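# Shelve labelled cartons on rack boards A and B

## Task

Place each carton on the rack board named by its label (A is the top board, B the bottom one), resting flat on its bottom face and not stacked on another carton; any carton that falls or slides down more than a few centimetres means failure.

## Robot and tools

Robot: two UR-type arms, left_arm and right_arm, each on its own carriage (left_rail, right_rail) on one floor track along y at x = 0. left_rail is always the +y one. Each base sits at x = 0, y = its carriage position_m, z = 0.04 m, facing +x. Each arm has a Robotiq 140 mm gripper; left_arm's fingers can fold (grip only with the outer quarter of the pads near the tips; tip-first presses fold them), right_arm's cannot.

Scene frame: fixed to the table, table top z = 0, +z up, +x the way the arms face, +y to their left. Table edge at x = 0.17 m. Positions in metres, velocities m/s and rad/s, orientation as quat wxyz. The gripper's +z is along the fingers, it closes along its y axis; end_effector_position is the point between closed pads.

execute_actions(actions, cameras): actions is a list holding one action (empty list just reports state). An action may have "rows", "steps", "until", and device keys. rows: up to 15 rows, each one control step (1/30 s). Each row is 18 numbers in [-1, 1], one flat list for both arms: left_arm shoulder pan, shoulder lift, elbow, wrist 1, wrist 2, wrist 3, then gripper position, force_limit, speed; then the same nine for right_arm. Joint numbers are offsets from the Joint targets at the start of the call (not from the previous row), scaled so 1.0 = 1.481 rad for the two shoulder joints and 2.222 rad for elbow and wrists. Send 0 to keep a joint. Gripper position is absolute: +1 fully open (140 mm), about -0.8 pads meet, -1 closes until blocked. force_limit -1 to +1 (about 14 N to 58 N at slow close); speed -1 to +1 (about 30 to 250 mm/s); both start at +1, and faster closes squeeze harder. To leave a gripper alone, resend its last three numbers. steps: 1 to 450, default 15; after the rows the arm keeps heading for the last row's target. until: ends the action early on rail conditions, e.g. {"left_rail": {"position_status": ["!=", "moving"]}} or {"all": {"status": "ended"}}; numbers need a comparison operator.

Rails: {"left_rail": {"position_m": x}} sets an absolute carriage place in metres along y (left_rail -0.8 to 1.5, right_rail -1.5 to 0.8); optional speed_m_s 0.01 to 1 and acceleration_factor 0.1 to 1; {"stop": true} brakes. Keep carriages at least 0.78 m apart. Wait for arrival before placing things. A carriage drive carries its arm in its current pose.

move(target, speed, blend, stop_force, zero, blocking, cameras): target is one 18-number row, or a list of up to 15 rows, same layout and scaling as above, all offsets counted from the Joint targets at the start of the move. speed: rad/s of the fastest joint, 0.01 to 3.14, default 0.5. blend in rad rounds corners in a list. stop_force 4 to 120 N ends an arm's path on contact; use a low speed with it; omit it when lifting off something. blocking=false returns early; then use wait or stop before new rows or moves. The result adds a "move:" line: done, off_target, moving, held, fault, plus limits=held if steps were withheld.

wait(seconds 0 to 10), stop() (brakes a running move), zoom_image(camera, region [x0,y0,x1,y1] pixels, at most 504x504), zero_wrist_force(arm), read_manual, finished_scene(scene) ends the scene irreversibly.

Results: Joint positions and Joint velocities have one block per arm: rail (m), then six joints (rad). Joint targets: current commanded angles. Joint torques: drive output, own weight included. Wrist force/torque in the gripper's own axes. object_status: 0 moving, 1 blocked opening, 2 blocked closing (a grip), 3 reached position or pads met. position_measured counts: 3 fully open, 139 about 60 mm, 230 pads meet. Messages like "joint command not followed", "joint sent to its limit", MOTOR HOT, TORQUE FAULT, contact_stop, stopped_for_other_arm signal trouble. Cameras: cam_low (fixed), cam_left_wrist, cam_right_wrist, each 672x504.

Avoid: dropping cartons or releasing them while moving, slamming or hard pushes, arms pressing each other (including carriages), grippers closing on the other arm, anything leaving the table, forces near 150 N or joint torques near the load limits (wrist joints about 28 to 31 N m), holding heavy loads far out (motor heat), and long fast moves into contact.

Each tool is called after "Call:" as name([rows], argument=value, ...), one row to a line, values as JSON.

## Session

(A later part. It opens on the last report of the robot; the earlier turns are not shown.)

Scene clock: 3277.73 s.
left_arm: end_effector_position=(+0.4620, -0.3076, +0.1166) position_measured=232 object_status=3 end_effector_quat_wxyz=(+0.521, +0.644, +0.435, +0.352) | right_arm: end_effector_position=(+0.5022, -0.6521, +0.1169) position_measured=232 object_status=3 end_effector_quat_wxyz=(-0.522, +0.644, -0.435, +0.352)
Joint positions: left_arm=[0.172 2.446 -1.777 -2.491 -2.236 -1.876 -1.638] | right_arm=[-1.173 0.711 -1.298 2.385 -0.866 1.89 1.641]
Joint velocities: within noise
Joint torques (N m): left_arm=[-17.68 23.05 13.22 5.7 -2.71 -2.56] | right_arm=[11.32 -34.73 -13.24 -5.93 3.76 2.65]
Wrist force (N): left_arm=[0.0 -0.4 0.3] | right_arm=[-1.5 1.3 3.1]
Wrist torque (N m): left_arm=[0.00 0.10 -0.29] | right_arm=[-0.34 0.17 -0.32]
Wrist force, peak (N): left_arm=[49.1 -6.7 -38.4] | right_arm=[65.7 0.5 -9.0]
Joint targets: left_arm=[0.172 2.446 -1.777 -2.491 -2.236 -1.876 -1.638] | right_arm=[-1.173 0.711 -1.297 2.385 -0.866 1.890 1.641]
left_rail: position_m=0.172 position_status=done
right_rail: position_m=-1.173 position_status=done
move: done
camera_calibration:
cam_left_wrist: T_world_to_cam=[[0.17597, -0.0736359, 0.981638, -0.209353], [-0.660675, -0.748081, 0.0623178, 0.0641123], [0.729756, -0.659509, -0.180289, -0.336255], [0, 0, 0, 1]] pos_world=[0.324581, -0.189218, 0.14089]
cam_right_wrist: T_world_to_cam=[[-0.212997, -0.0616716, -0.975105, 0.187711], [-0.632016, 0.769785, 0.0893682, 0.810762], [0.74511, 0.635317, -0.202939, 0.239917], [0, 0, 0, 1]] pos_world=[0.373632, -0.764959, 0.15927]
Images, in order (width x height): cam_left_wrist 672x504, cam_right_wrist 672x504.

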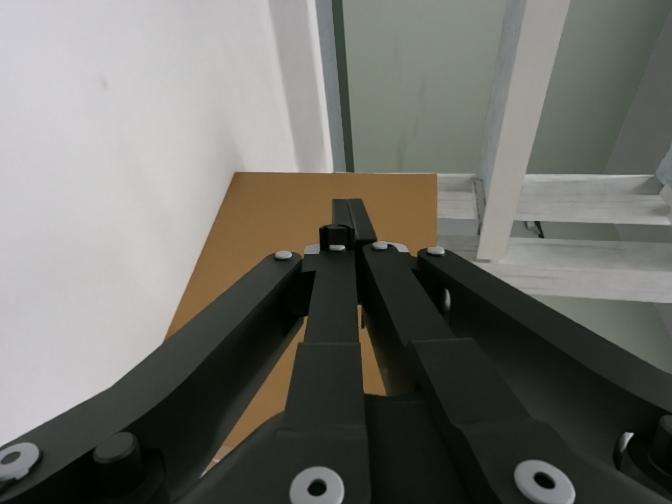

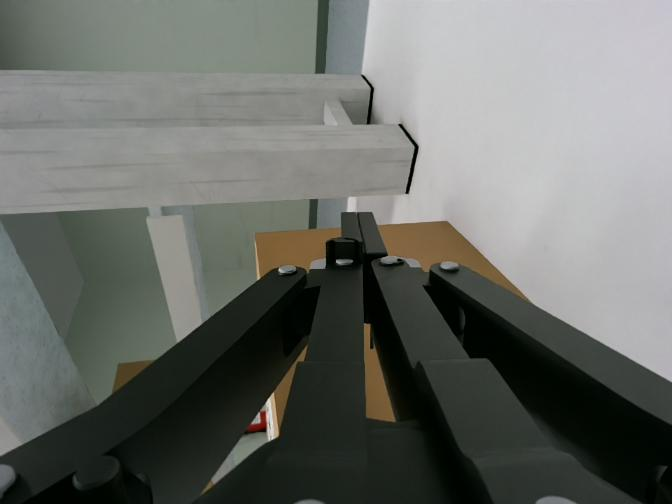

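Call:
move([
  [-0.037708,-0.020514,0.020558,-0.008734,-0.024521,-0.005811,-1,-1,-0.5,0.027352,0.021003,-0.022764,0.010078,0.017788,0.004193,-1,-1,-0.5],
  [-0.064016,-0.043552,0.045127,-0.019580,-0.041607,-0.010080,-1,-1,-0.5,0.061895,0.039528,-0.043493,0.020666,0.040218,0.009843,-1,-1,-0.5],
], speed=[0.1,0.03], stop_force=6, cameras=[])

Scene clock: 3347.70 s.
left_arm: end_effector_position=(+0.4644, -0.3479, +0.1165) position_measured=232 object_status=3 end_effector_quat_wxyz=(+0.521, +0.645, +0.435, +0.352) | right_arm: end_effector_position=(+0.5040, -0.6112, +0.1168) position_measured=232 object_status=3 end_effector_quat_wxyz=(-0.522, +0.644, -0.435, +0.352)
Joint positions: left_arm=[0.172 2.368 -1.826 -2.415 -2.269 -1.951 -1.656] | right_arm=[-1.173 0.778 -1.252 2.309 -0.831 1.956 1.657]
Joint velocities: within noise
Joint torques (N m): left_arm=[11.84 68.96 17.51 5.52 3.69 1.62] | right_arm=[-13.33 -65.93 -16.14 -5.52 -3.96 -0.99]
Wrist force (N): left_arm=[3.7 -0.9 -2.4] | right_arm=[2.1 0.8 0.4]
Wrist torque (N m): left_arm=[-0.04 0.23 -0.32] | right_arm=[-0.35 0.21 -0.28]
Wrist force, peak (N): left_arm=[6.9 -1.1 -9.5] | right_arm=[7.7 1.0 -3.3]
Joint targets: left_arm=[0.172 2.368 -1.826 -2.415 -2.269 -1.951 -1.656] | right_arm=[-1.173 0.778 -1.252 2.309 -0.831 1.956 1.657]
left_rail: position_m=0.172 position_status=done
right_rail: position_m=-1.173 position_status=done
move: contact (left_arm, right_arm); path passed 1 of 2 targets; left_arm: the elbow is farthest, 0.024 rad from its target; right_arm: the shoulder pan is farthest, 0.024 rad from its target
No camera images: "cameras" was empty.

Call:
move(target=[-0.016912,-0.014810,0.015795,-0.006972,-0.010983,-0.002744,-1,-1,-0.5,0.022206,0.011909,-0.013326,0.006807,0.014418,0.003632,-1,-1,-0.5], speed=0.015, stop_force=36, cameras=[])

Scene clock: 3356.93 s.
left_arm: end_effector_position=(+0.4650, -0.3503, +0.1165) position_measured=232 object_status=3 end_effector_quat_wxyz=(+0.521, +0.645, +0.435, +0.352) | right_arm: end_effector_position=(+0.5036, -0.6084, +0.1168) position_measured=232 object_status=3 end_effector_quat_wxyz=(-0.522, +0.644, -0.435, +0.352)
Joint positions: left_arm=[0.172 2.365 -1.829 -2.41 -2.271 -1.955 -1.657] | right_arm=[-1.173 0.784 -1.249 2.304 -0.829 1.962 1.659]
Joint velocities: within noise
Joint torques (N m): left_arm=[2.78 64.97 31.77 7.82 15.74 1.35] | right_arm=[6.48 -59.87 -24.5 -7.47 -19.69 -0.88]
Wrist force (N): left_arm=[27.3 5.6 -24.1] | right_arm=[35.0 -6.2 -12.4]
Wrist torque (N m): left_arm=[-0.32 0.91 -0.48] | right_arm=[-0.21 0.91 -0.12]
Wrist force, peak (N): left_arm=[31.5 5.8 -31.6] | right_arm=[39.9 -4.9 -16.0]
Joint targets: left_arm=[0.172 2.365 -1.829 -2.410 -2.271 -1.955 -1.657] | right_arm=[-1.173 0.784 -1.249 2.304 -0.829 1.962 1.659]
left_rail: position_m=0.172 position_status=done
right_rail: position_m=-1.173 position_status=done
move: contact (left_arm, right_arm); left_arm: the elbow is farthest, 0.030 rad from its target; right_arm: the shoulder pan is farthest, 0.027 rad from its target
No camera images: "cameras" was empty.

Call:
move([
  [-0.000564,-0.000494,0.000527,-0.000232,-0.000366,-0.000092,-1,-1,-0.5,0.000740,0.000397,-0.000444,0.000227,0.000481,0.000121,-1,-1,-0.5],
  [-0.001128,0.027817,0.004642,-0.023252,-0.000732,-0.000183,-1,-1,-0.5,0.001480,-0.024590,-0.004120,0.020605,0.000961,0.000242,-1,-1,-0.5],
], speed=[0.01,0.03], cameras=["cam_low"])

Scene clock: 3415.17 s.
left_arm: end_effector_position=(+0.4652, -0.3515, +0.1364) position_measured=232 object_status=3 end_effector_quat_wxyz=(+0.521, +0.644, +0.435, +0.352) | right_arm: end_effector_position=(+0.5033, -0.6072, +0.1368) position_measured=232 object_status=3 end_effector_quat_wxyz=(-0.522, +0.644, -0.435, +0.352)
Joint positions: left_arm=[0.172 2.363 -1.788 -2.4 -2.323 -1.957 -1.657] | right_arm=[-1.173 0.786 -1.285 2.295 -0.783 1.964 1.659]
Joint velocities: within noise
Joint torques (N m): left_arm=[-33.1 75.83 72.31 6.19 6.89 -2.4] | right_arm=[39.42 -74.69 -52.44 -3.91 -7.27 2.68]
Wrist force (N): left_arm=[41.9 -15.0 -22.1] | right_arm=[46.9 9.9 -5.7]
Wrist torque (N m): left_arm=[0.33 1.46 -0.25] | right_arm=[-0.75 1.40 -0.34]
Wrist force, peak (N): left_arm=[41.7 -15.6 -22.2] | right_arm=[47.3 10.5 -5.9]
Joint targets: left_arm=[0.172 2.363 -1.788 -2.400 -2.323 -1.957 -1.657] | right_arm=[-1.173 0.786 -1.285 2.295 -0.783 1.964 1.659]
left_rail: position_m=0.172 position_status=done
right_rail: position_m=-1.173 position_status=done
move: done
Images, in order (width x height): cam_low 672x504.

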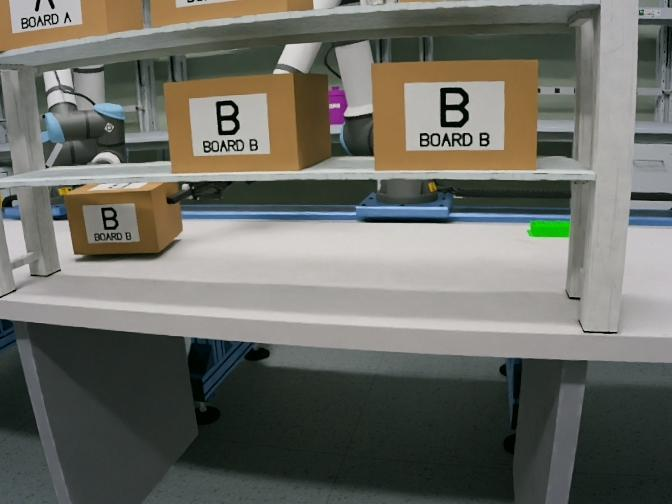

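Call:
move([
  [0,0.055661,0.009599,-0.046698,0,0,-1,-1,-0.5,0,-0.049320,-0.008679,0.041552,0,0,-1,-1,-0.5],
  [0,0.105728,0.022033,-0.092503,0,0,-1,-1,-0.5,0,-0.094240,-0.020006,0.082818,0,0,-1,-1,-0.5],
  [0,0.150166,0.037091,-0.137178,0,0,-1,-1,-0.5,0,-0.134647,-0.033825,0.123570,0,0,-1,-1,-0.5],
  [0,0.188935,0.054557,-0.180485,0,0,-1,-1,-0.5,0,-0.170431,-0.049981,0.163576,0,0,-1,-1,-0.5],
  [0,0.222001,0.074218,-0.222185,0,0,-1,-1,-0.5,0,-0.201478,-0.068318,0.202606,0,0,-1,-1,-0.5],
  [0,0.249324,0.095862,-0.262041,0,0,-1,-1,-0.5,0,-0.227678,-0.088680,0.240431,0,0,-1,-1,-0.5],
], speed=0.08, blend=[0.01,0.01,0.01,0.01,0.01,0], cameras=[])

Scene clock: 3443.50 s.
left_arm: end_effector_position=(+0.4652, -0.3515, +0.3828) position_measured=232 object_status=3 end_effector_quat_wxyz=(+0.521, +0.644, +0.435, +0.352) | right_arm: end_effector_position=(+0.5033, -0.6073, +0.3830) position_measured=232 object_status=3 end_effector_quat_wxyz=(-0.522, +0.644, -0.435, +0.352)
Joint positions: left_arm=[0.172 2.363 -1.419 -2.187 -2.905 -1.957 -1.657] | right_arm=[-1.173 0.786 -1.622 2.098 -0.249 1.964 1.659]
Joint velocities: within noise
Joint torques (N m): left_arm=[-29.71 52.64 86.62 6.68 18.04 -1.78] | right_arm=[37.74 -53.41 -64.6 -3.92 -21.57 2.4]
Wrist force (N): left_arm=[46.2 -15.7 -24.9] | right_arm=[52.6 10.5 -7.0]
Wrist torque (N m): left_arm=[0.36 1.58 -0.26] | right_arm=[-0.76 1.40 -0.30]
Wrist force, peak (N): left_arm=[51.1 -16.2 -27.5] | right_arm=[57.9 11.8 -7.9]
Joint targets: left_arm=[0.172 2.363 -1.419 -2.187 -2.905 -1.957 -1.657] | right_arm=[-1.173 0.786 -1.622 2.098 -0.249 1.964 1.659]
left_rail: position_m=0.172 position_status=done
right_rail: position_m=-1.173 position_status=done
move: done
No camera images: "cameras" was empty.

Call:
move([
  [0.074922,0.020160,-0.010050,0.000383,0.048743,0.011349,-1,-1,-0.5,-0.002927,0.045192,-0.029462,-0.000827,-0.001901,-0.000467,-1,-1,-0.5],
  [0.146334,0.031430,-0.015926,0.001089,0.095234,0.021863,-1,-1,-0.5,-0.006450,0.088120,-0.059720,0.000601,-0.004190,-0.001037,-1,-1,-0.5],
  [0.212804,0.034469,-0.017748,0.002065,0.138532,0.031417,-1,-1,-0.5,-0.010897,0.128556,-0.090203,0.003858,-0.007078,-0.001757,-1,-1,-0.5],
], speed=0.07, blend=[0.008,0.008,0], cameras=[])

Scene clock: 3569.77 s.
left_arm: end_effector_position=(+0.5579, -0.2718, +0.3828) position_measured=232 object_status=3 end_effector_quat_wxyz=(+0.521, +0.644, +0.435, +0.352) | right_arm: end_effector_position=(+0.5959, -0.5276, +0.3831) position_measured=232 object_status=3 end_effector_quat_wxyz=(-0.522, +0.644, -0.435, +0.352)
Joint positions: left_arm=[0.172 2.678 -1.368 -2.226 -2.9 -1.649 -1.587] | right_arm=[-1.173 0.77 -1.432 1.898 -0.24 1.948 1.655]
Joint velocities: within noise
Joint torques (N m): left_arm=[-13.16 49.31 60.76 17.33 25.83 2.59] | right_arm=[25.86 -44.25 -64.37 -4.3 -28.79 -1.02]
Wrist force (N): left_arm=[48.1 -15.8 -25.8] | right_arm=[54.9 10.9 -7.3]
Wrist torque (N m): left_arm=[0.37 1.67 -0.24] | right_arm=[-0.77 1.41 -0.32]
Wrist force, peak (N): left_arm=[48.9 -15.6 -26.2] | right_arm=[55.3 11.0 -7.7]
Joint targets: left_arm=[0.172 2.678 -1.368 -2.226 -2.900 -1.649 -1.587] | right_arm=[-1.173 0.770 -1.432 1.898 -0.240 1.948 1.655]
left_rail: position_m=0.172 position_status=done
right_rail: position_m=-1.173 position_status=done
move: done
No camera images: "cameras" was empty.

Call:
move([
  [0.060099,-0.004531,0.002110,0.001194,0.039167,0.008469,-1,-1,-0.5,-0.005700,0.037722,-0.030140,0.004659,-0.003703,-0.000915,-1,-1,-0.5],
  [0.112396,-0.015974,0.008032,0.002555,0.073260,0.015732,-1,-1,-0.5,-0.012980,0.072505,-0.059370,0.010294,-0.008434,-0.002069,-1,-1,-0.5],
  [0.155461,-0.033669,0.017645,0.004030,0.101341,0.021662,-1,-1,-0.5,-0.022169,0.104125,-0.087117,0.016478,-0.014407,-0.003509,-1,-1,-0.5],
], speed=0.07, blend=[0.008,0.008,0], cameras=["cam_low"])

Scene clock: 3589.63 s.
left_arm: end_effector_position=(+0.6505, -0.2128, +0.3828) position_measured=232 object_status=3 end_effector_quat_wxyz=(+0.521, +0.644, +0.435, +0.352) | right_arm: end_effector_position=(+0.6885, -0.4685, +0.3831) position_measured=232 object_status=3 end_effector_quat_wxyz=(-0.522, +0.644, -0.435, +0.352)
Joint positions: left_arm=[0.172 2.908 -1.417 -2.187 -2.891 -1.424 -1.539] | right_arm=[-1.173 0.737 -1.278 1.704 -0.203 1.916 1.648]
Joint velocities: within noise
Joint torques (N m): left_arm=[-20.79 15.1 77.36 14.82 27.36 2.7] | right_arm=[32.56 -61.36 -65.16 -4.51 -30.07 -1.03]
Wrist force (N): left_arm=[50.3 -15.5 -27.6] | right_arm=[57.4 9.9 -7.2]
Wrist torque (N m): left_arm=[0.37 1.80 -0.23] | right_arm=[-0.83 1.55 -0.34]
Wrist force, peak (N): left_arm=[56.6 -16.4 -31.0] | right_arm=[65.2 10.7 -9.7]
Joint targets: left_arm=[0.172 2.909 -1.417 -2.187 -2.891 -1.424 -1.539] | right_arm=[-1.173 0.737 -1.278 1.704 -0.203 1.916 1.648]
left_rail: position_m=0.172 position_status=done
right_rail: position_m=-1.173 position_status=done
move: done
Images, in order (width x height): cam_low 672x504.

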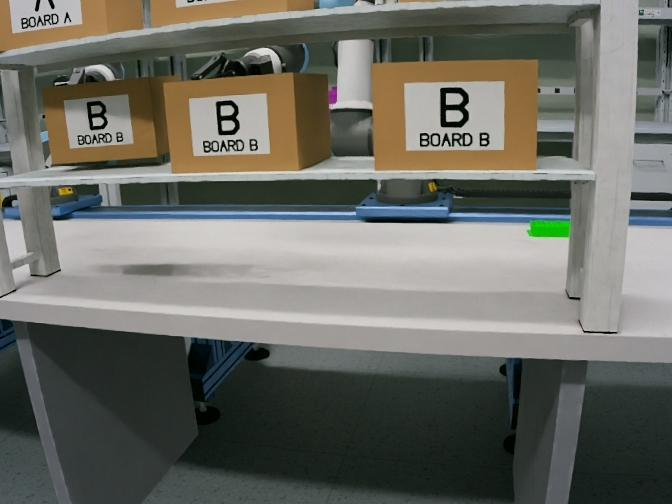

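Call:
move([
  [0.032403,-0.023288,0.013182,0.001537,0.021127,0.004474,-1,-1,-0.5,-0.011425,0.028232,-0.025697,0.006307,-0.007429,-0.001770,-1,-1,-0.5],
  [0.052716,-0.051506,0.029814,0.003084,0.034362,0.007369,-1,-1,-0.5,-0.025416,0.052850,-0.048775,0.012311,-0.016528,-0.003916,-1,-1,-0.5],
  [0.059506,-0.084000,0.049773,0.004588,0.038762,0.008560,-1,-1,-0.5,-0.042298,0.073633,-0.068664,0.017583,-0.027511,-0.006483,-1,-1,-0.5],
], speed=0.06, blend=[0.008,0.008,0], cameras=["cam_low"])

Scene clock: 3627.17 s.
left_arm: end_effector_position=(+0.7432, -0.1920, +0.3828) position_measured=232 object_status=3 end_effector_quat_wxyz=(+0.521, +0.644, +0.435, +0.352) | right_arm: end_effector_position=(+0.7811, -0.4478, +0.3830) position_measured=232 object_status=3 end_effector_quat_wxyz=(-0.522, +0.644, -0.435, +0.352)
Joint positions: left_arm=[0.172 2.997 -1.542 -2.077 -2.881 -1.337 -1.52] | right_arm=[-1.173 0.675 -1.169 1.552 -0.164 1.855 1.633]
Joint velocities: within noise
Joint torques (N m): left_arm=[-27.25 28.3 75.13 12.9 27.34 2.54] | right_arm=[33.47 -71.82 -64.64 -4.17 -29.64 -2.35]
Wrist force (N): left_arm=[49.7 -15.4 -27.2] | right_arm=[56.5 10.0 -7.7]
Wrist torque (N m): left_arm=[0.27 1.76 -0.22] | right_arm=[-0.71 1.54 -0.38]
Wrist force, peak (N): left_arm=[50.7 -15.3 -27.6] | right_arm=[57.9 10.3 -7.3]
Joint targets: left_arm=[0.172 2.997 -1.542 -2.076 -2.881 -1.337 -1.520] | right_arm=[-1.173 0.674 -1.169 1.552 -0.164 1.855 1.633]
left_rail: position_m=0.172 position_status=done
right_rail: position_m=-1.173 position_status=done
move: done
Images, in order (width x height): cam_low 672x504.

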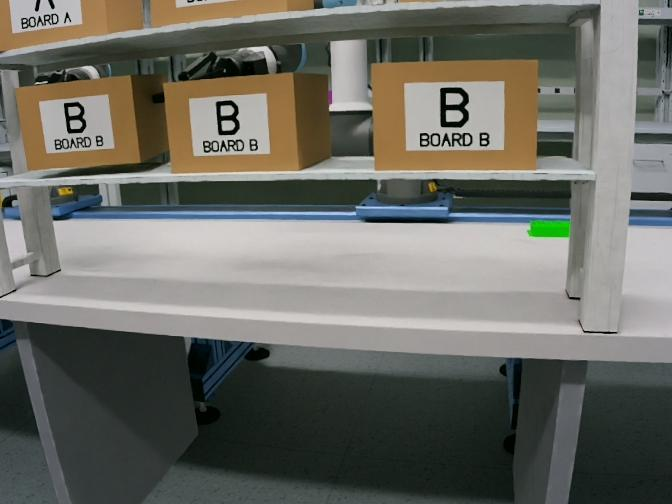

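Call:
move([
  [0,-0.010209,-0.008578,0.015383,0,0,-1,-1,-0.5,0,0.007247,0.007462,-0.012292,0,0,-1,-1,-0.5],
  [0,-0.028686,-0.021978,0.041098,0,0,-1,-1,-0.5,0,0.020203,0.018942,-0.032407,0,0,-1,-1,-0.5],
], speed=[0.03,0.015], stop_force=6, cameras=[])

Scene clock: 3652.07 s.
left_arm: end_effector_position=(+0.7435, -0.1920, +0.3605) position_measured=232 object_status=3 end_effector_quat_wxyz=(+0.521, +0.644, +0.435, +0.352) | right_arm: end_effector_position=(+0.7813, -0.4477, +0.3608) position_measured=232 object_status=3 end_effector_quat_wxyz=(-0.522, +0.644, -0.435, +0.352)
Joint positions: left_arm=[0.172 2.997 -1.562 -2.101 -2.836 -1.337 -1.52] | right_arm=[-1.173 0.674 -1.154 1.573 -0.2 1.855 1.633]
Joint velocities: within noise
Joint torques (N m): left_arm=[-31.99 66.17 70.77 3.53 26.87 2.46] | right_arm=[41.32 -94.75 -60.13 -3.42 -28.72 -1.98]
Wrist force (N): left_arm=[51.4 -13.1 -29.3] | right_arm=[59.3 6.1 -10.4]
Wrist torque (N m): left_arm=[0.18 1.80 -0.24] | right_arm=[-0.54 1.55 -0.32]
Wrist force, peak (N): left_arm=[52.6 -8.0 -32.8] | right_arm=[59.8 2.9 -12.6]
Joint targets: left_arm=[0.172 2.997 -1.562 -2.101 -2.836 -1.337 -1.520] | right_arm=[-1.173 0.674 -1.154 1.573 -0.200 1.855 1.633]
left_rail: position_m=0.172 position_status=done
right_rail: position_m=-1.173 position_status=done
move: contact (left_arm, right_arm); path passed 1 of 2 targets; left_arm: the wrist 1 is farthest, 0.046 rad from its target; right_arm: the wrist 1 is farthest, 0.036 rad from its target
No camera images: "cameras" was empty.

Call:
move(target=[0, -0.00325, -0.00245, 0.00460, 0, 0, -1, -1, -0.5, 0, 0.00226, 0.00211, -0.00360, 0, 0, -1, -1, -0.5], speed=0.012, stop_force=8, cameras=["cam_low"])

Scene clock: 3676.20 s.
left_arm: end_effector_position=(+0.7435, -0.1920, +0.3600) position_measured=232 object_status=3 end_effector_quat_wxyz=(+0.522, +0.644, +0.435, +0.352) | right_arm: end_effector_position=(+0.7813, -0.4477, +0.3602) position_measured=232 object_status=3 end_effector_quat_wxyz=(-0.522, +0.644, -0.435, +0.352)
Joint positions: left_arm=[0.172 2.997 -1.563 -2.102 -2.834 -1.337 -1.52] | right_arm=[-1.173 0.674 -1.154 1.574 -0.202 1.855 1.633]
Joint velocities: within noise
Joint torques (N m): left_arm=[-32.79 64.37 65.18 2.64 27.16 2.18] | right_arm=[39.74 -84.16 -55.92 -2.5 -28.87 -1.96]
Wrist force (N): left_arm=[52.7 -7.0 -32.5] | right_arm=[61.2 -1.2 -15.1]
Wrist torque (N m): left_arm=[0.07 1.71 -0.31] | right_arm=[-0.35 1.51 -0.23]
Wrist force, peak (N): left_arm=[53.3 -2.3 -36.4] | right_arm=[61.5 -4.0 -17.0]
Joint targets: left_arm=[0.172 2.997 -1.563 -2.102 -2.834 -1.337 -1.520] | right_arm=[-1.173 0.674 -1.154 1.574 -0.202 1.855 1.633]
left_rail: position_m=0.172 position_status=done
right_rail: position_m=-1.173 position_status=done
move: contact (left_arm, right_arm)
Images, in order (width x height): cam_low 672x504.

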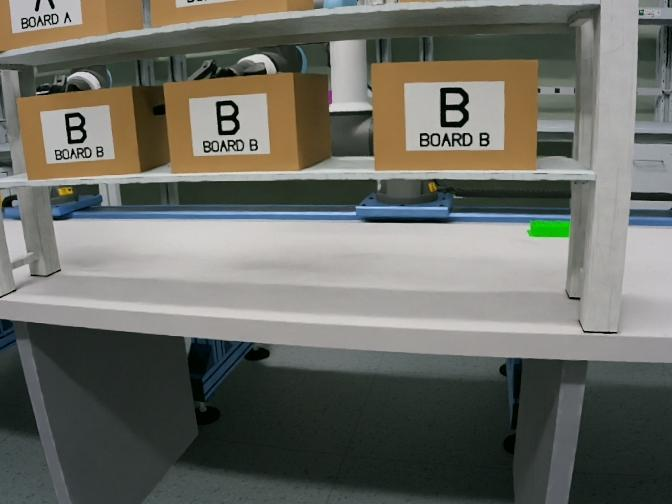

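Call:
zoom_image(camera="cam_low", region=[0, 0, 340, 200])

Scaled by 1.482.

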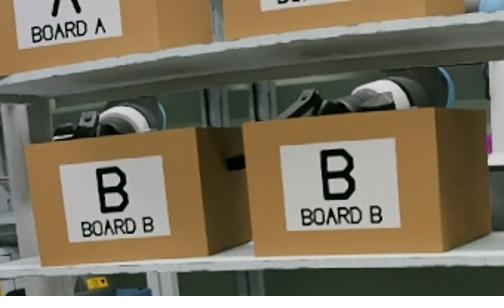

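Call:
move(target=[0.01383, 0.00750, -0.00495, -0.00054, 0.00901, 0.00203, -1, -1, -0.5, -0.00816, -0.00692, 0.00676, -0.00248, -0.00531, -0.00122, -1, -1, -0.5], speed=0.015, cameras=["cam_low"])

Scene clock: 3755.20 s.
left_arm: end_effector_position=(+0.7415, -0.1824, +0.3600) position_measured=232 object_status=3 end_effector_quat_wxyz=(+0.522, +0.644, +0.435, +0.352) | right_arm: end_effector_position=(+0.7832, -0.4574, +0.3602) position_measured=232 object_status=3 end_effector_quat_wxyz=(-0.522, +0.644, -0.435, +0.352)
Joint positions: left_arm=[0.172 3.017 -1.552 -2.113 -2.836 -1.318 -1.516] | right_arm=[-1.173 0.662 -1.164 1.589 -0.207 1.843 1.631]
Joint velocities: within noise
Joint torques (N m): left_arm=[13.94 65.56 34.59 -0.6 2.25 2.77] | right_arm=[-11.76 -92.35 -31.78 -5.9 -2.9 -2.35]
Wrist force (N): left_arm=[-0.2 -0.6 0.5] | right_arm=[-5.3 -2.3 5.3]
Wrist torque (N m): left_arm=[-0.06 0.14 -0.28] | right_arm=[-1.11 0.98 -0.35]
Wrist force, peak (N): left_arm=[52.4 -6.8 -33.0] | right_arm=[61.6 -0.7 -14.9]
Joint targets: left_arm=[0.172 3.017 -1.552 -2.113 -2.836 -1.317 -1.516] | right_arm=[-1.173 0.662 -1.164 1.589 -0.207 1.843 1.631]
left_rail: position_m=0.172 position_status=done
right_rail: position_m=-1.173 position_status=done
move: done
Images, in order (width x height): cam_low 672x504.

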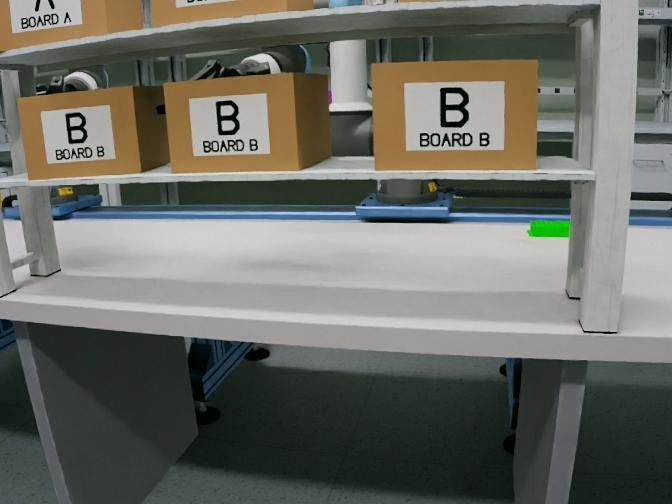

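Call:
execute_actions(actions=[], cameras=["cam_right_wrist"])

Scene clock: 3774.80 s.
left_arm: end_effector_position=(+0.7415, -0.1822, +0.3600) position_measured=232 object_status=3 end_effector_quat_wxyz=(+0.522, +0.644, +0.435, +0.352) | right_arm: end_effector_position=(+0.7832, -0.4576, +0.3602) position_measured=232 object_status=3 end_effector_quat_wxyz=(-0.522, +0.644, -0.435, +0.352)
Joint positions: left_arm=[0.172 3.017 -1.552 -2.113 -2.836 -1.317 -1.516] | right_arm=[-1.173 0.662 -1.164 1.589 -0.207 1.843 1.631]
Joint velocities: within noise
Joint torques (N m): left_arm=[9.98 64.22 39.62 0.44 2.11 2.5] | right_arm=[-12.65 -94.52 -36.25 -4.33 -2.44 -2.32]
Wrist force (N): left_arm=[-0.3 -0.6 0.1] | right_arm=[-5.4 -2.3 5.3]
Wrist torque (N m): left_arm=[-0.04 0.17 -0.28] | right_arm=[-1.10 0.99 -0.35]
Wrist force, peak (N): left_arm=[-0.3 -0.9 0.2] | right_arm=[-5.6 -2.4 5.7]
Joint targets: left_arm=[0.172 3.017 -1.552 -2.113 -2.836 -1.317 -1.516] | right_arm=[-1.173 0.662 -1.164 1.589 -0.207 1.843 1.631]
Tool commands: left_gripper/position=-1.0 left_gripper/force_limit=-1.0 left_gripper/speed=-0.5 right_gripper/position=-1.0 right_gripper/force_limit=-1.0 right_gripper/speed=-0.5
left_rail: position_m=0.172 position_status=done
right_rail: position_m=-1.173 position_status=done
camera_calibration:
cam_right_wrist: T_world_to_cam=[[-0.212789, -0.0614251, -0.975165, 0.496817], [-0.631816, 0.769949, 0.0893689, 0.816715], [0.745339, 0.635142, -0.202646, -0.0440102], [0, 0, 0, 1]] pos_world=[0.654533, -0.57036, 0.402572]
Images, in order (width x height): cam_right_wrist 672x504.

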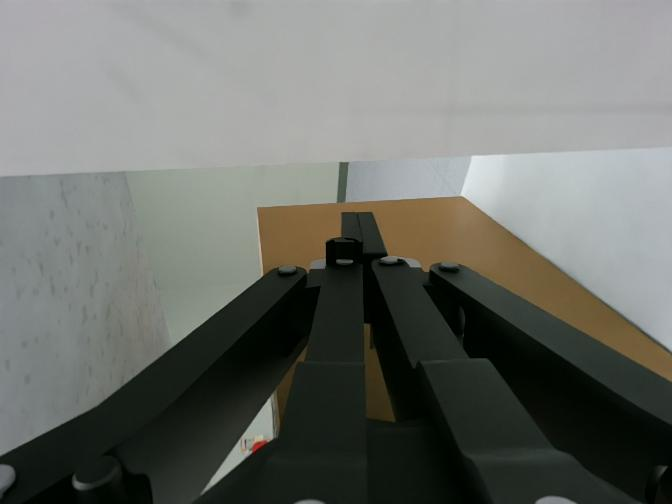

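Call:
move(target=[-0.00235, 0.01981, -0.01229, -0.00083, -0.00153, -0.00034, -1, -1, -0.5, 0.00582, -0.01910, 0.01822, -0.00524, 0.00378, 0.00087, -1, -1, -0.5], speed=0.05, cameras=[])

Scene clock: 3862.83 s.
left_arm: end_effector_position=(+0.7236, -0.1815, +0.3604) position_measured=232 object_status=3 end_effector_quat_wxyz=(+0.522, +0.644, +0.435, +0.352) | right_arm: end_effector_position=(+0.7633, -0.4653, +0.3605) position_measured=232 object_status=3 end_effector_quat_wxyz=(-0.522, +0.644, -0.435, +0.352)
Joint positions: left_arm=[0.172 3.014 -1.522 -2.14 -2.837 -1.321 -1.516] | right_arm=[-1.173 0.671 -1.192 1.629 -0.219 1.852 1.632]
Joint velocities: within noise
Joint torques (N m): left_arm=[-15.14 63.26 34.62 -0.12 -1.75 -1.61] | right_arm=[11.16 -89.19 -30.42 -5.28 3.11 1.66]
Wrist force (N): left_arm=[-0.1 -0.5 -0.2] | right_arm=[-5.8 -2.6 5.3]
Wrist torque (N m): left_arm=[-0.03 0.13 -0.29] | right_arm=[-1.19 1.08 -0.32]
Wrist force, peak (N): left_arm=[-0.1 -1.0 0.3] | right_arm=[-5.8 -2.7 5.6]
Joint targets: left_arm=[0.172 3.014 -1.522 -2.140 -2.837 -1.321 -1.516] | right_arm=[-1.173 0.671 -1.193 1.629 -0.219 1.852 1.632]
left_rail: position_m=0.172 position_status=done
right_rail: position_m=-1.173 position_status=done
move: done
No camera images: "cameras" was empty.

Call:
move([
  [-0.00352, 0.02972, -0.01844, -0.00124, -0.00229, -0.00052, -1, -1, -0.5, 0.00872, -0.02864, 0.02732, -0.00787, 0.00568, 0.00131, -1, -1, -0.5],
  [-0.01209, 0.08712, -0.05037, -0.00728, -0.00787, -0.00178, -1, -1, -0.5, 0.02920, -0.08450, 0.07758, -0.01996, 0.01901, 0.00444, -1, -1, -0.5],
  [-0.02711, 0.15257, -0.08209, -0.01868, -0.01765, -0.00397, -1, -1, -0.5, 0.05837, -0.14819, 0.13069, -0.02908, 0.03797, 0.00900, -1, -1, -0.5],
], speed=0.15, blend=0.02, cameras=["cam_low", "cam_left_wrist", "cam_right_wrist"])

Scene clock: 3899.43 s.
left_arm: end_effector_position=(+0.5916, -0.1772, +0.3601) position_measured=232 object_status=3 end_effector_quat_wxyz=(+0.522, +0.644, +0.435, +0.352) | right_arm: end_effector_position=(+0.6033, -0.5303, +0.3603) position_measured=232 object_status=3 end_effector_quat_wxyz=(-0.522, +0.644, -0.435, +0.352)
Joint positions: left_arm=[0.172 2.974 -1.296 -2.322 -2.879 -1.36 -1.525] | right_arm=[-1.173 0.757 -1.412 1.919 -0.283 1.936 1.652]
Joint velocities: within noise
Joint torques (N m): left_arm=[-12.05 41.18 35.89 -0.94 -2.25 -1.43] | right_arm=[12.36 -71.24 -28.38 -5.78 4.04 2.79]
Wrist force (N): left_arm=[0.0 -0.5 0.0] | right_arm=[-5.1 -2.2 6.0]
Wrist torque (N m): left_arm=[-0.02 0.11 -0.27] | right_arm=[-1.13 0.93 -0.29]
Wrist force, peak (N): left_arm=[-0.7 -0.8 -0.6] | right_arm=[-5.6 -2.7 6.3]
Joint targets: left_arm=[0.172 2.974 -1.296 -2.322 -2.879 -1.360 -1.525] | right_arm=[-1.173 0.757 -1.412 1.920 -0.283 1.936 1.652]
left_rail: position_m=0.172 position_status=done
right_rail: position_m=-1.173 position_status=done
move: done
camera_calibration:
cam_left_wrist: T_world_to_cam=[[0.175686, -0.0731735, 0.981723, -0.461354], [-0.660418, -0.7483, 0.062411, 0.231811], [0.730057, -0.659312, -0.179791, -0.301259], [0, 0, 0, 1]] pos_world=[0.454082, -0.0589184, 0.384291]
cam_right_wrist: T_world_to_cam=[[-0.212701, -0.06135, -0.975189, 0.454109], [-0.631776, 0.769984, 0.0893579, 0.759098], [0.745398, 0.635107, -0.202536, 0.136082], [0, 0, 0, 1]] pos_world=[0.474734, -0.64306, 0.402572]

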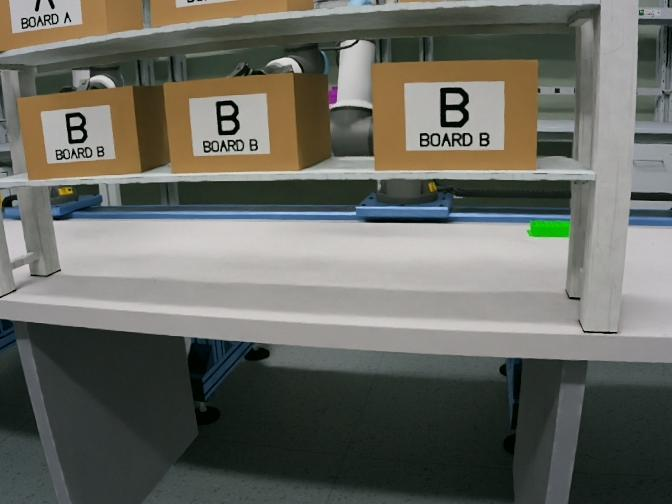

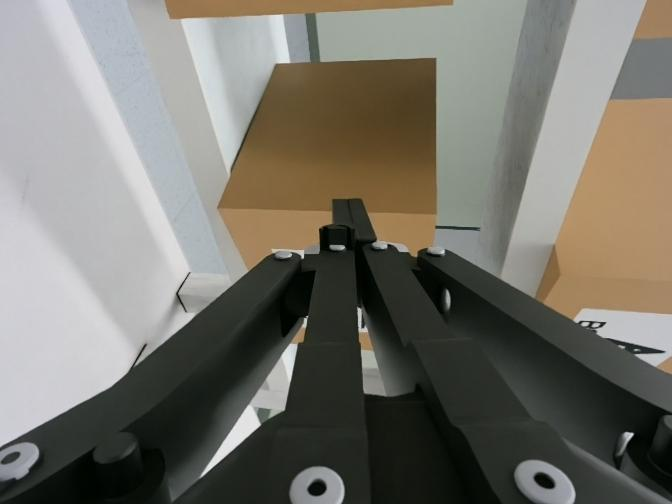

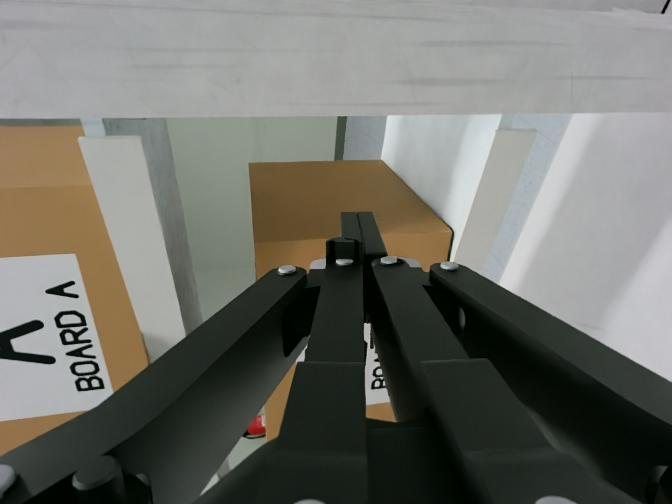

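Call:
zoom_image(camera="cam_left_wrist", region=[120, 0, 460, 280])

Scaled by 1.482.

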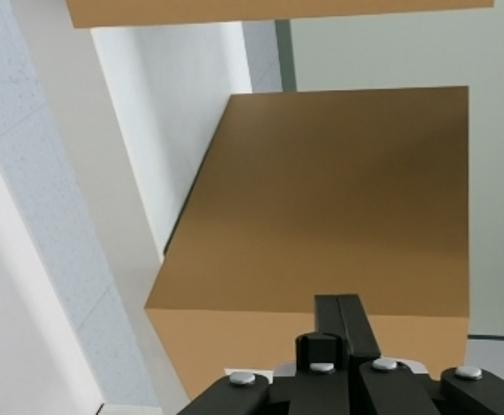

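Call:
zoom_image(camera="cam_right_wrist", region=[230, 100, 570, 310])

Scaled by 1.482.

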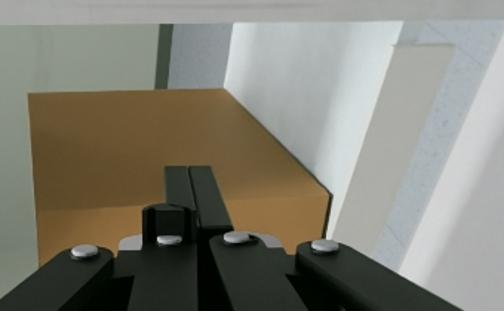

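Call:
move(target=[-0.10640, -0.16053, 0.03717, 0.07185, -0.06934, -0.01505, -1, -1, -0.5, 0, 0, 0, 0, 0, 0, -1, -1, -0.5], speed=0.25, cameras=["cam_left_wrist"])

Scene clock: 4034.00 s.
left_arm: end_effector_position=(+0.6450, -0.2499, +0.3072) position_measured=232 object_status=3 end_effector_quat_wxyz=(+0.522, +0.644, +0.435, +0.352) | right_arm: end_effector_position=(+0.6032, -0.5304, +0.3602) position_measured=232 object_status=3 end_effector_quat_wxyz=(-0.522, +0.644, -0.435, +0.352)
Joint positions: left_arm=[0.172 2.816 -1.534 -2.24 -2.719 -1.514 -1.559] | right_arm=[-1.173 0.757 -1.412 1.92 -0.283 1.936 1.652]
Joint velocities: within noise
Joint torques (N m): left_arm=[-17.28 16.78 53.92 5.66 -2.82 -2.07] | right_arm=[10.28 -68.51 -37.57 -3.09 3.45 2.56]
Wrist force (N): left_arm=[-0.5 -0.7 -1.7] | right_arm=[-5.6 -2.2 6.0]
Wrist torque (N m): left_arm=[-0.04 0.13 -0.27] | right_arm=[-1.13 1.04 -0.29]
Wrist force, peak (N): left_arm=[-0.5 -0.7 -1.7] | right_arm=[-5.5 -2.3 6.2]
Joint targets: left_arm=[0.172 2.816 -1.534 -2.240 -2.719 -1.514 -1.559] | right_arm=[-1.173 0.757 -1.412 1.920 -0.283 1.936 1.652]
left_rail: position_m=0.172 position_status=done
right_rail: position_m=-1.173 position_status=done
move: done
camera_calibration:
cam_left_wrist: T_world_to_cam=[[0.175686, -0.0731735, 0.981723, -0.424221], [-0.660418, -0.7483, 0.062411, 0.215971], [0.730057, -0.659312, -0.179791, -0.397669], [0, 0, 0, 1]] pos_world=[0.507482, -0.131618, 0.331491]
Images, in order (width x height): cam_left_wrist 672x504.

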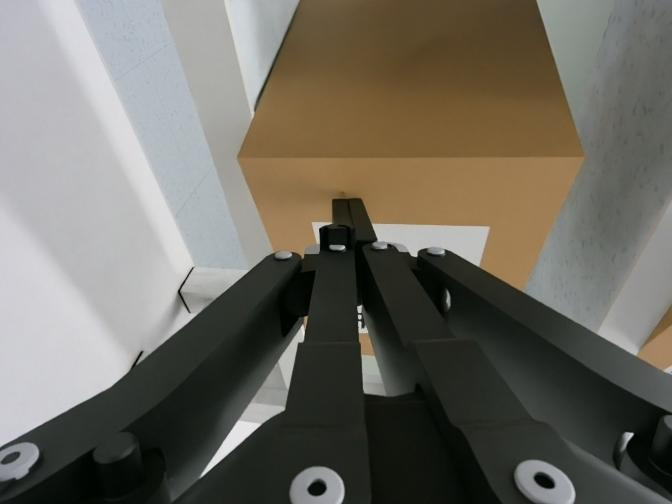

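Call:
move(target=[0.01789, -0.03408, 0.02236, 0.00017, 0.01166, 0.00249, -1, -1, -0.5, 0, 0, 0, 0, 0, 0, -1, -1, -0.5], speed=0.02, stop_force=20, cameras=["cam_left_wrist"])

Scene clock: 4041.07 s.
left_arm: end_effector_position=(+0.6821, -0.2500, +0.3071) position_measured=232 object_status=3 end_effector_quat_wxyz=(+0.522, +0.644, +0.435, +0.352) | right_arm: end_effector_position=(+0.6032, -0.5304, +0.3603) position_measured=232 object_status=3 end_effector_quat_wxyz=(-0.522, +0.644, -0.435, +0.352)
Joint positions: left_arm=[0.172 2.842 -1.585 -2.19 -2.719 -1.488 -1.553] | right_arm=[-1.173 0.757 -1.412 1.92 -0.283 1.936 1.652]
Joint velocities: within noise
Joint torques (N m): left_arm=[13.48 21.54 52.57 5.47 2.68 1.62] | right_arm=[7.35 -68.26 -45.05 0.48 3.02 2.46]
Wrist force (N): left_arm=[-0.1 -0.3 -5.7] | right_arm=[-5.2 -2.2 5.7]
Wrist torque (N m): left_arm=[-0.07 0.24 -0.27] | right_arm=[-1.13 0.95 -0.29]
Wrist force, peak (N): left_arm=[-0.1 0.1 -5.7] | right_arm=[-5.7 -2.3 6.2]
Joint targets: left_arm=[0.172 2.842 -1.585 -2.190 -2.719 -1.488 -1.553] | right_arm=[-1.173 0.757 -1.412 1.920 -0.283 1.936 1.652]
left_rail: position_m=0.172 position_status=done
right_rail: position_m=-1.173 position_status=done
move: done
camera_calibration:
cam_left_wrist: T_world_to_cam=[[0.175686, -0.0731735, 0.981723, -0.430648], [-0.660418, -0.7483, 0.062411, 0.240404], [0.730057, -0.659312, -0.179791, -0.424838], [0, 0, 0, 1]] pos_world=[0.544582, -0.131718, 0.331391]
Images, in order (width x height): cam_left_wrist 672x504.

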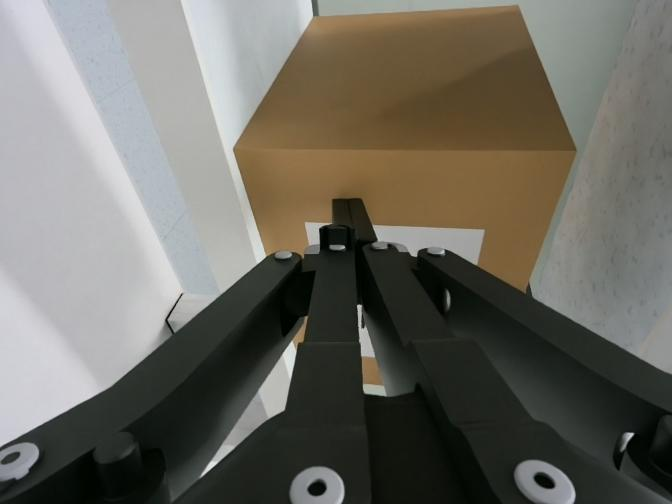

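Call:
move([
  [-0.01789, 0.03408, -0.02236, -0.00017, -0.01166, -0.00249, -1, -1, -0.5, 0, 0, 0, 0, 0, 0, -1, -1, -0.5],
  [0.08851, 0.19461, -0.05953, -0.07202, 0.05768, 0.01256, -1, -1, -0.5, 0, 0, 0, 0, 0, 0, -1, -1, -0.5],
  [-0.35922, 0.24646, 0.08011, -0.26688, -0.32538, -0.07966, -1, -1, -0.5, 0.05064, -0.34301, 0.04140, 0.20387, 0.12376, 0.03510, -1, -1, -0.5],
], speed=[0.06, 0.25, 0.5], blend=[0.01, 0.05, 0], cameras=["cam_low", "cam_left_wrist", "cam_right_wrist"])

Scene clock: 4066.03 s.
left_arm: end_effector_position=(+0.4204, -0.2452, +0.5585) position_measured=232 object_status=3 end_effector_quat_wxyz=(+0.483, +0.595, +0.500, +0.405) | right_arm: end_effector_position=(+0.4204, -0.7546, +0.5578) position_measured=232 object_status=3 end_effector_quat_wxyz=(-0.483, +0.595, -0.499, +0.404)
Joint positions: left_arm=[0.172 2.311 -1.22 -2.012 -3.312 -2.211 -1.73] | right_arm=[-1.173 0.832 -1.92 2.012 0.17 2.211 1.73]
Joint velocities: within noise
Joint torques (N m): left_arm=[-14.55 38.92 60.33 -1.32 -3.21 -2.24] | right_arm=[11.15 -28.16 -34.11 1.67 4.1 2.79]
Wrist force (N): left_arm=[-0.5 -0.5 0.1] | right_arm=[-5.3 -2.0 5.0]
Wrist torque (N m): left_arm=[-0.05 0.22 -0.30] | right_arm=[-1.05 1.04 -0.30]
Wrist force, peak (N): left_arm=[0.1 -0.1 -5.9] | right_arm=[-5.4 -2.2 7.1]
Joint targets: left_arm=[0.172 2.310 -1.219 -2.012 -3.312 -2.211 -1.730] | right_arm=[-1.173 0.832 -1.920 2.012 0.170 2.211 1.730]
left_rail: position_m=0.172 position_status=done
right_rail: position_m=-1.173 position_status=done
move: done
camera_calibration:
cam_left_wrist: T_world_to_cam=[[0.185649, -0.0333128, 0.982051, -0.625588], [-0.490511, -0.869137, 0.0632447, -0.0460786], [0.85143, -0.493449, -0.177695, -0.196848], [0, 0, 0, 1]] pos_world=[0.26114, -0.158023, 0.582295]
cam_right_wrist: T_world_to_cam=[[-0.220421, -0.0150952, -0.975288, 0.63229], [-0.45906, 0.883828, 0.0900709, 0.811475], [0.860627, 0.467569, -0.201744, 0.279573], [0, 0, 0, 1]] pos_world=[0.271278, -0.838379, 0.599976]

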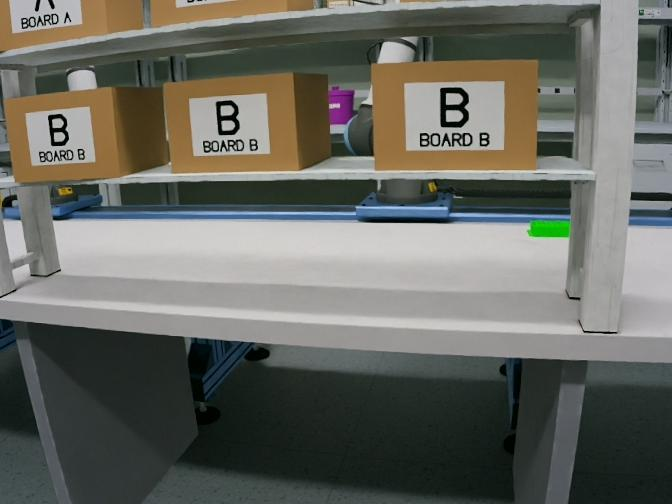

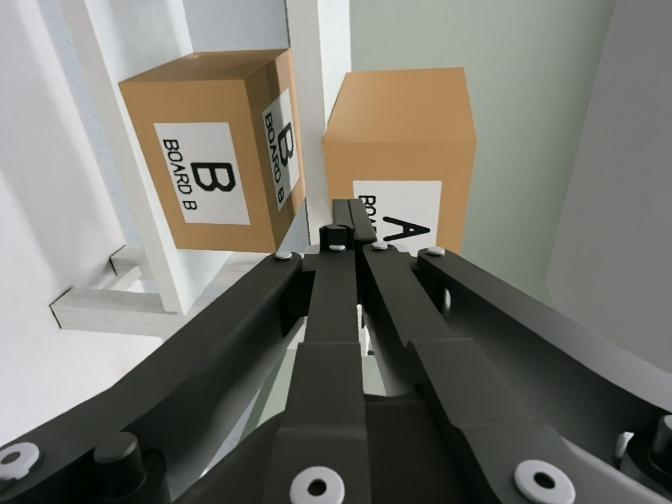

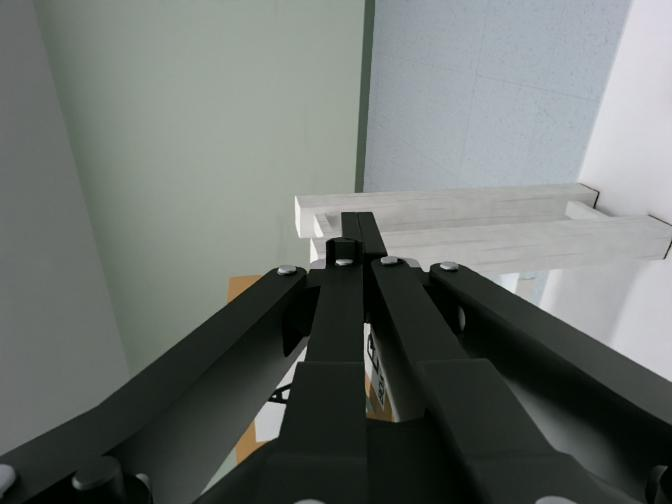

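Call:
zoom_image(camera="cam_low", region=[0, 60, 220, 225])

Scaled by 2.291.

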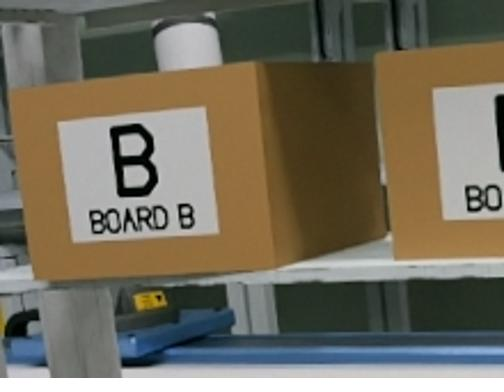

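Call:
zoom_image(camera="cam_low", region=[280, 0, 640, 80])

Scaled by 1.400.

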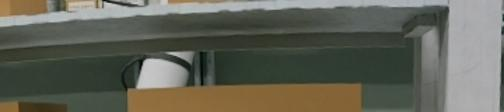

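Call:
finished_scene(scene=2)

The scene is finished: the task was done.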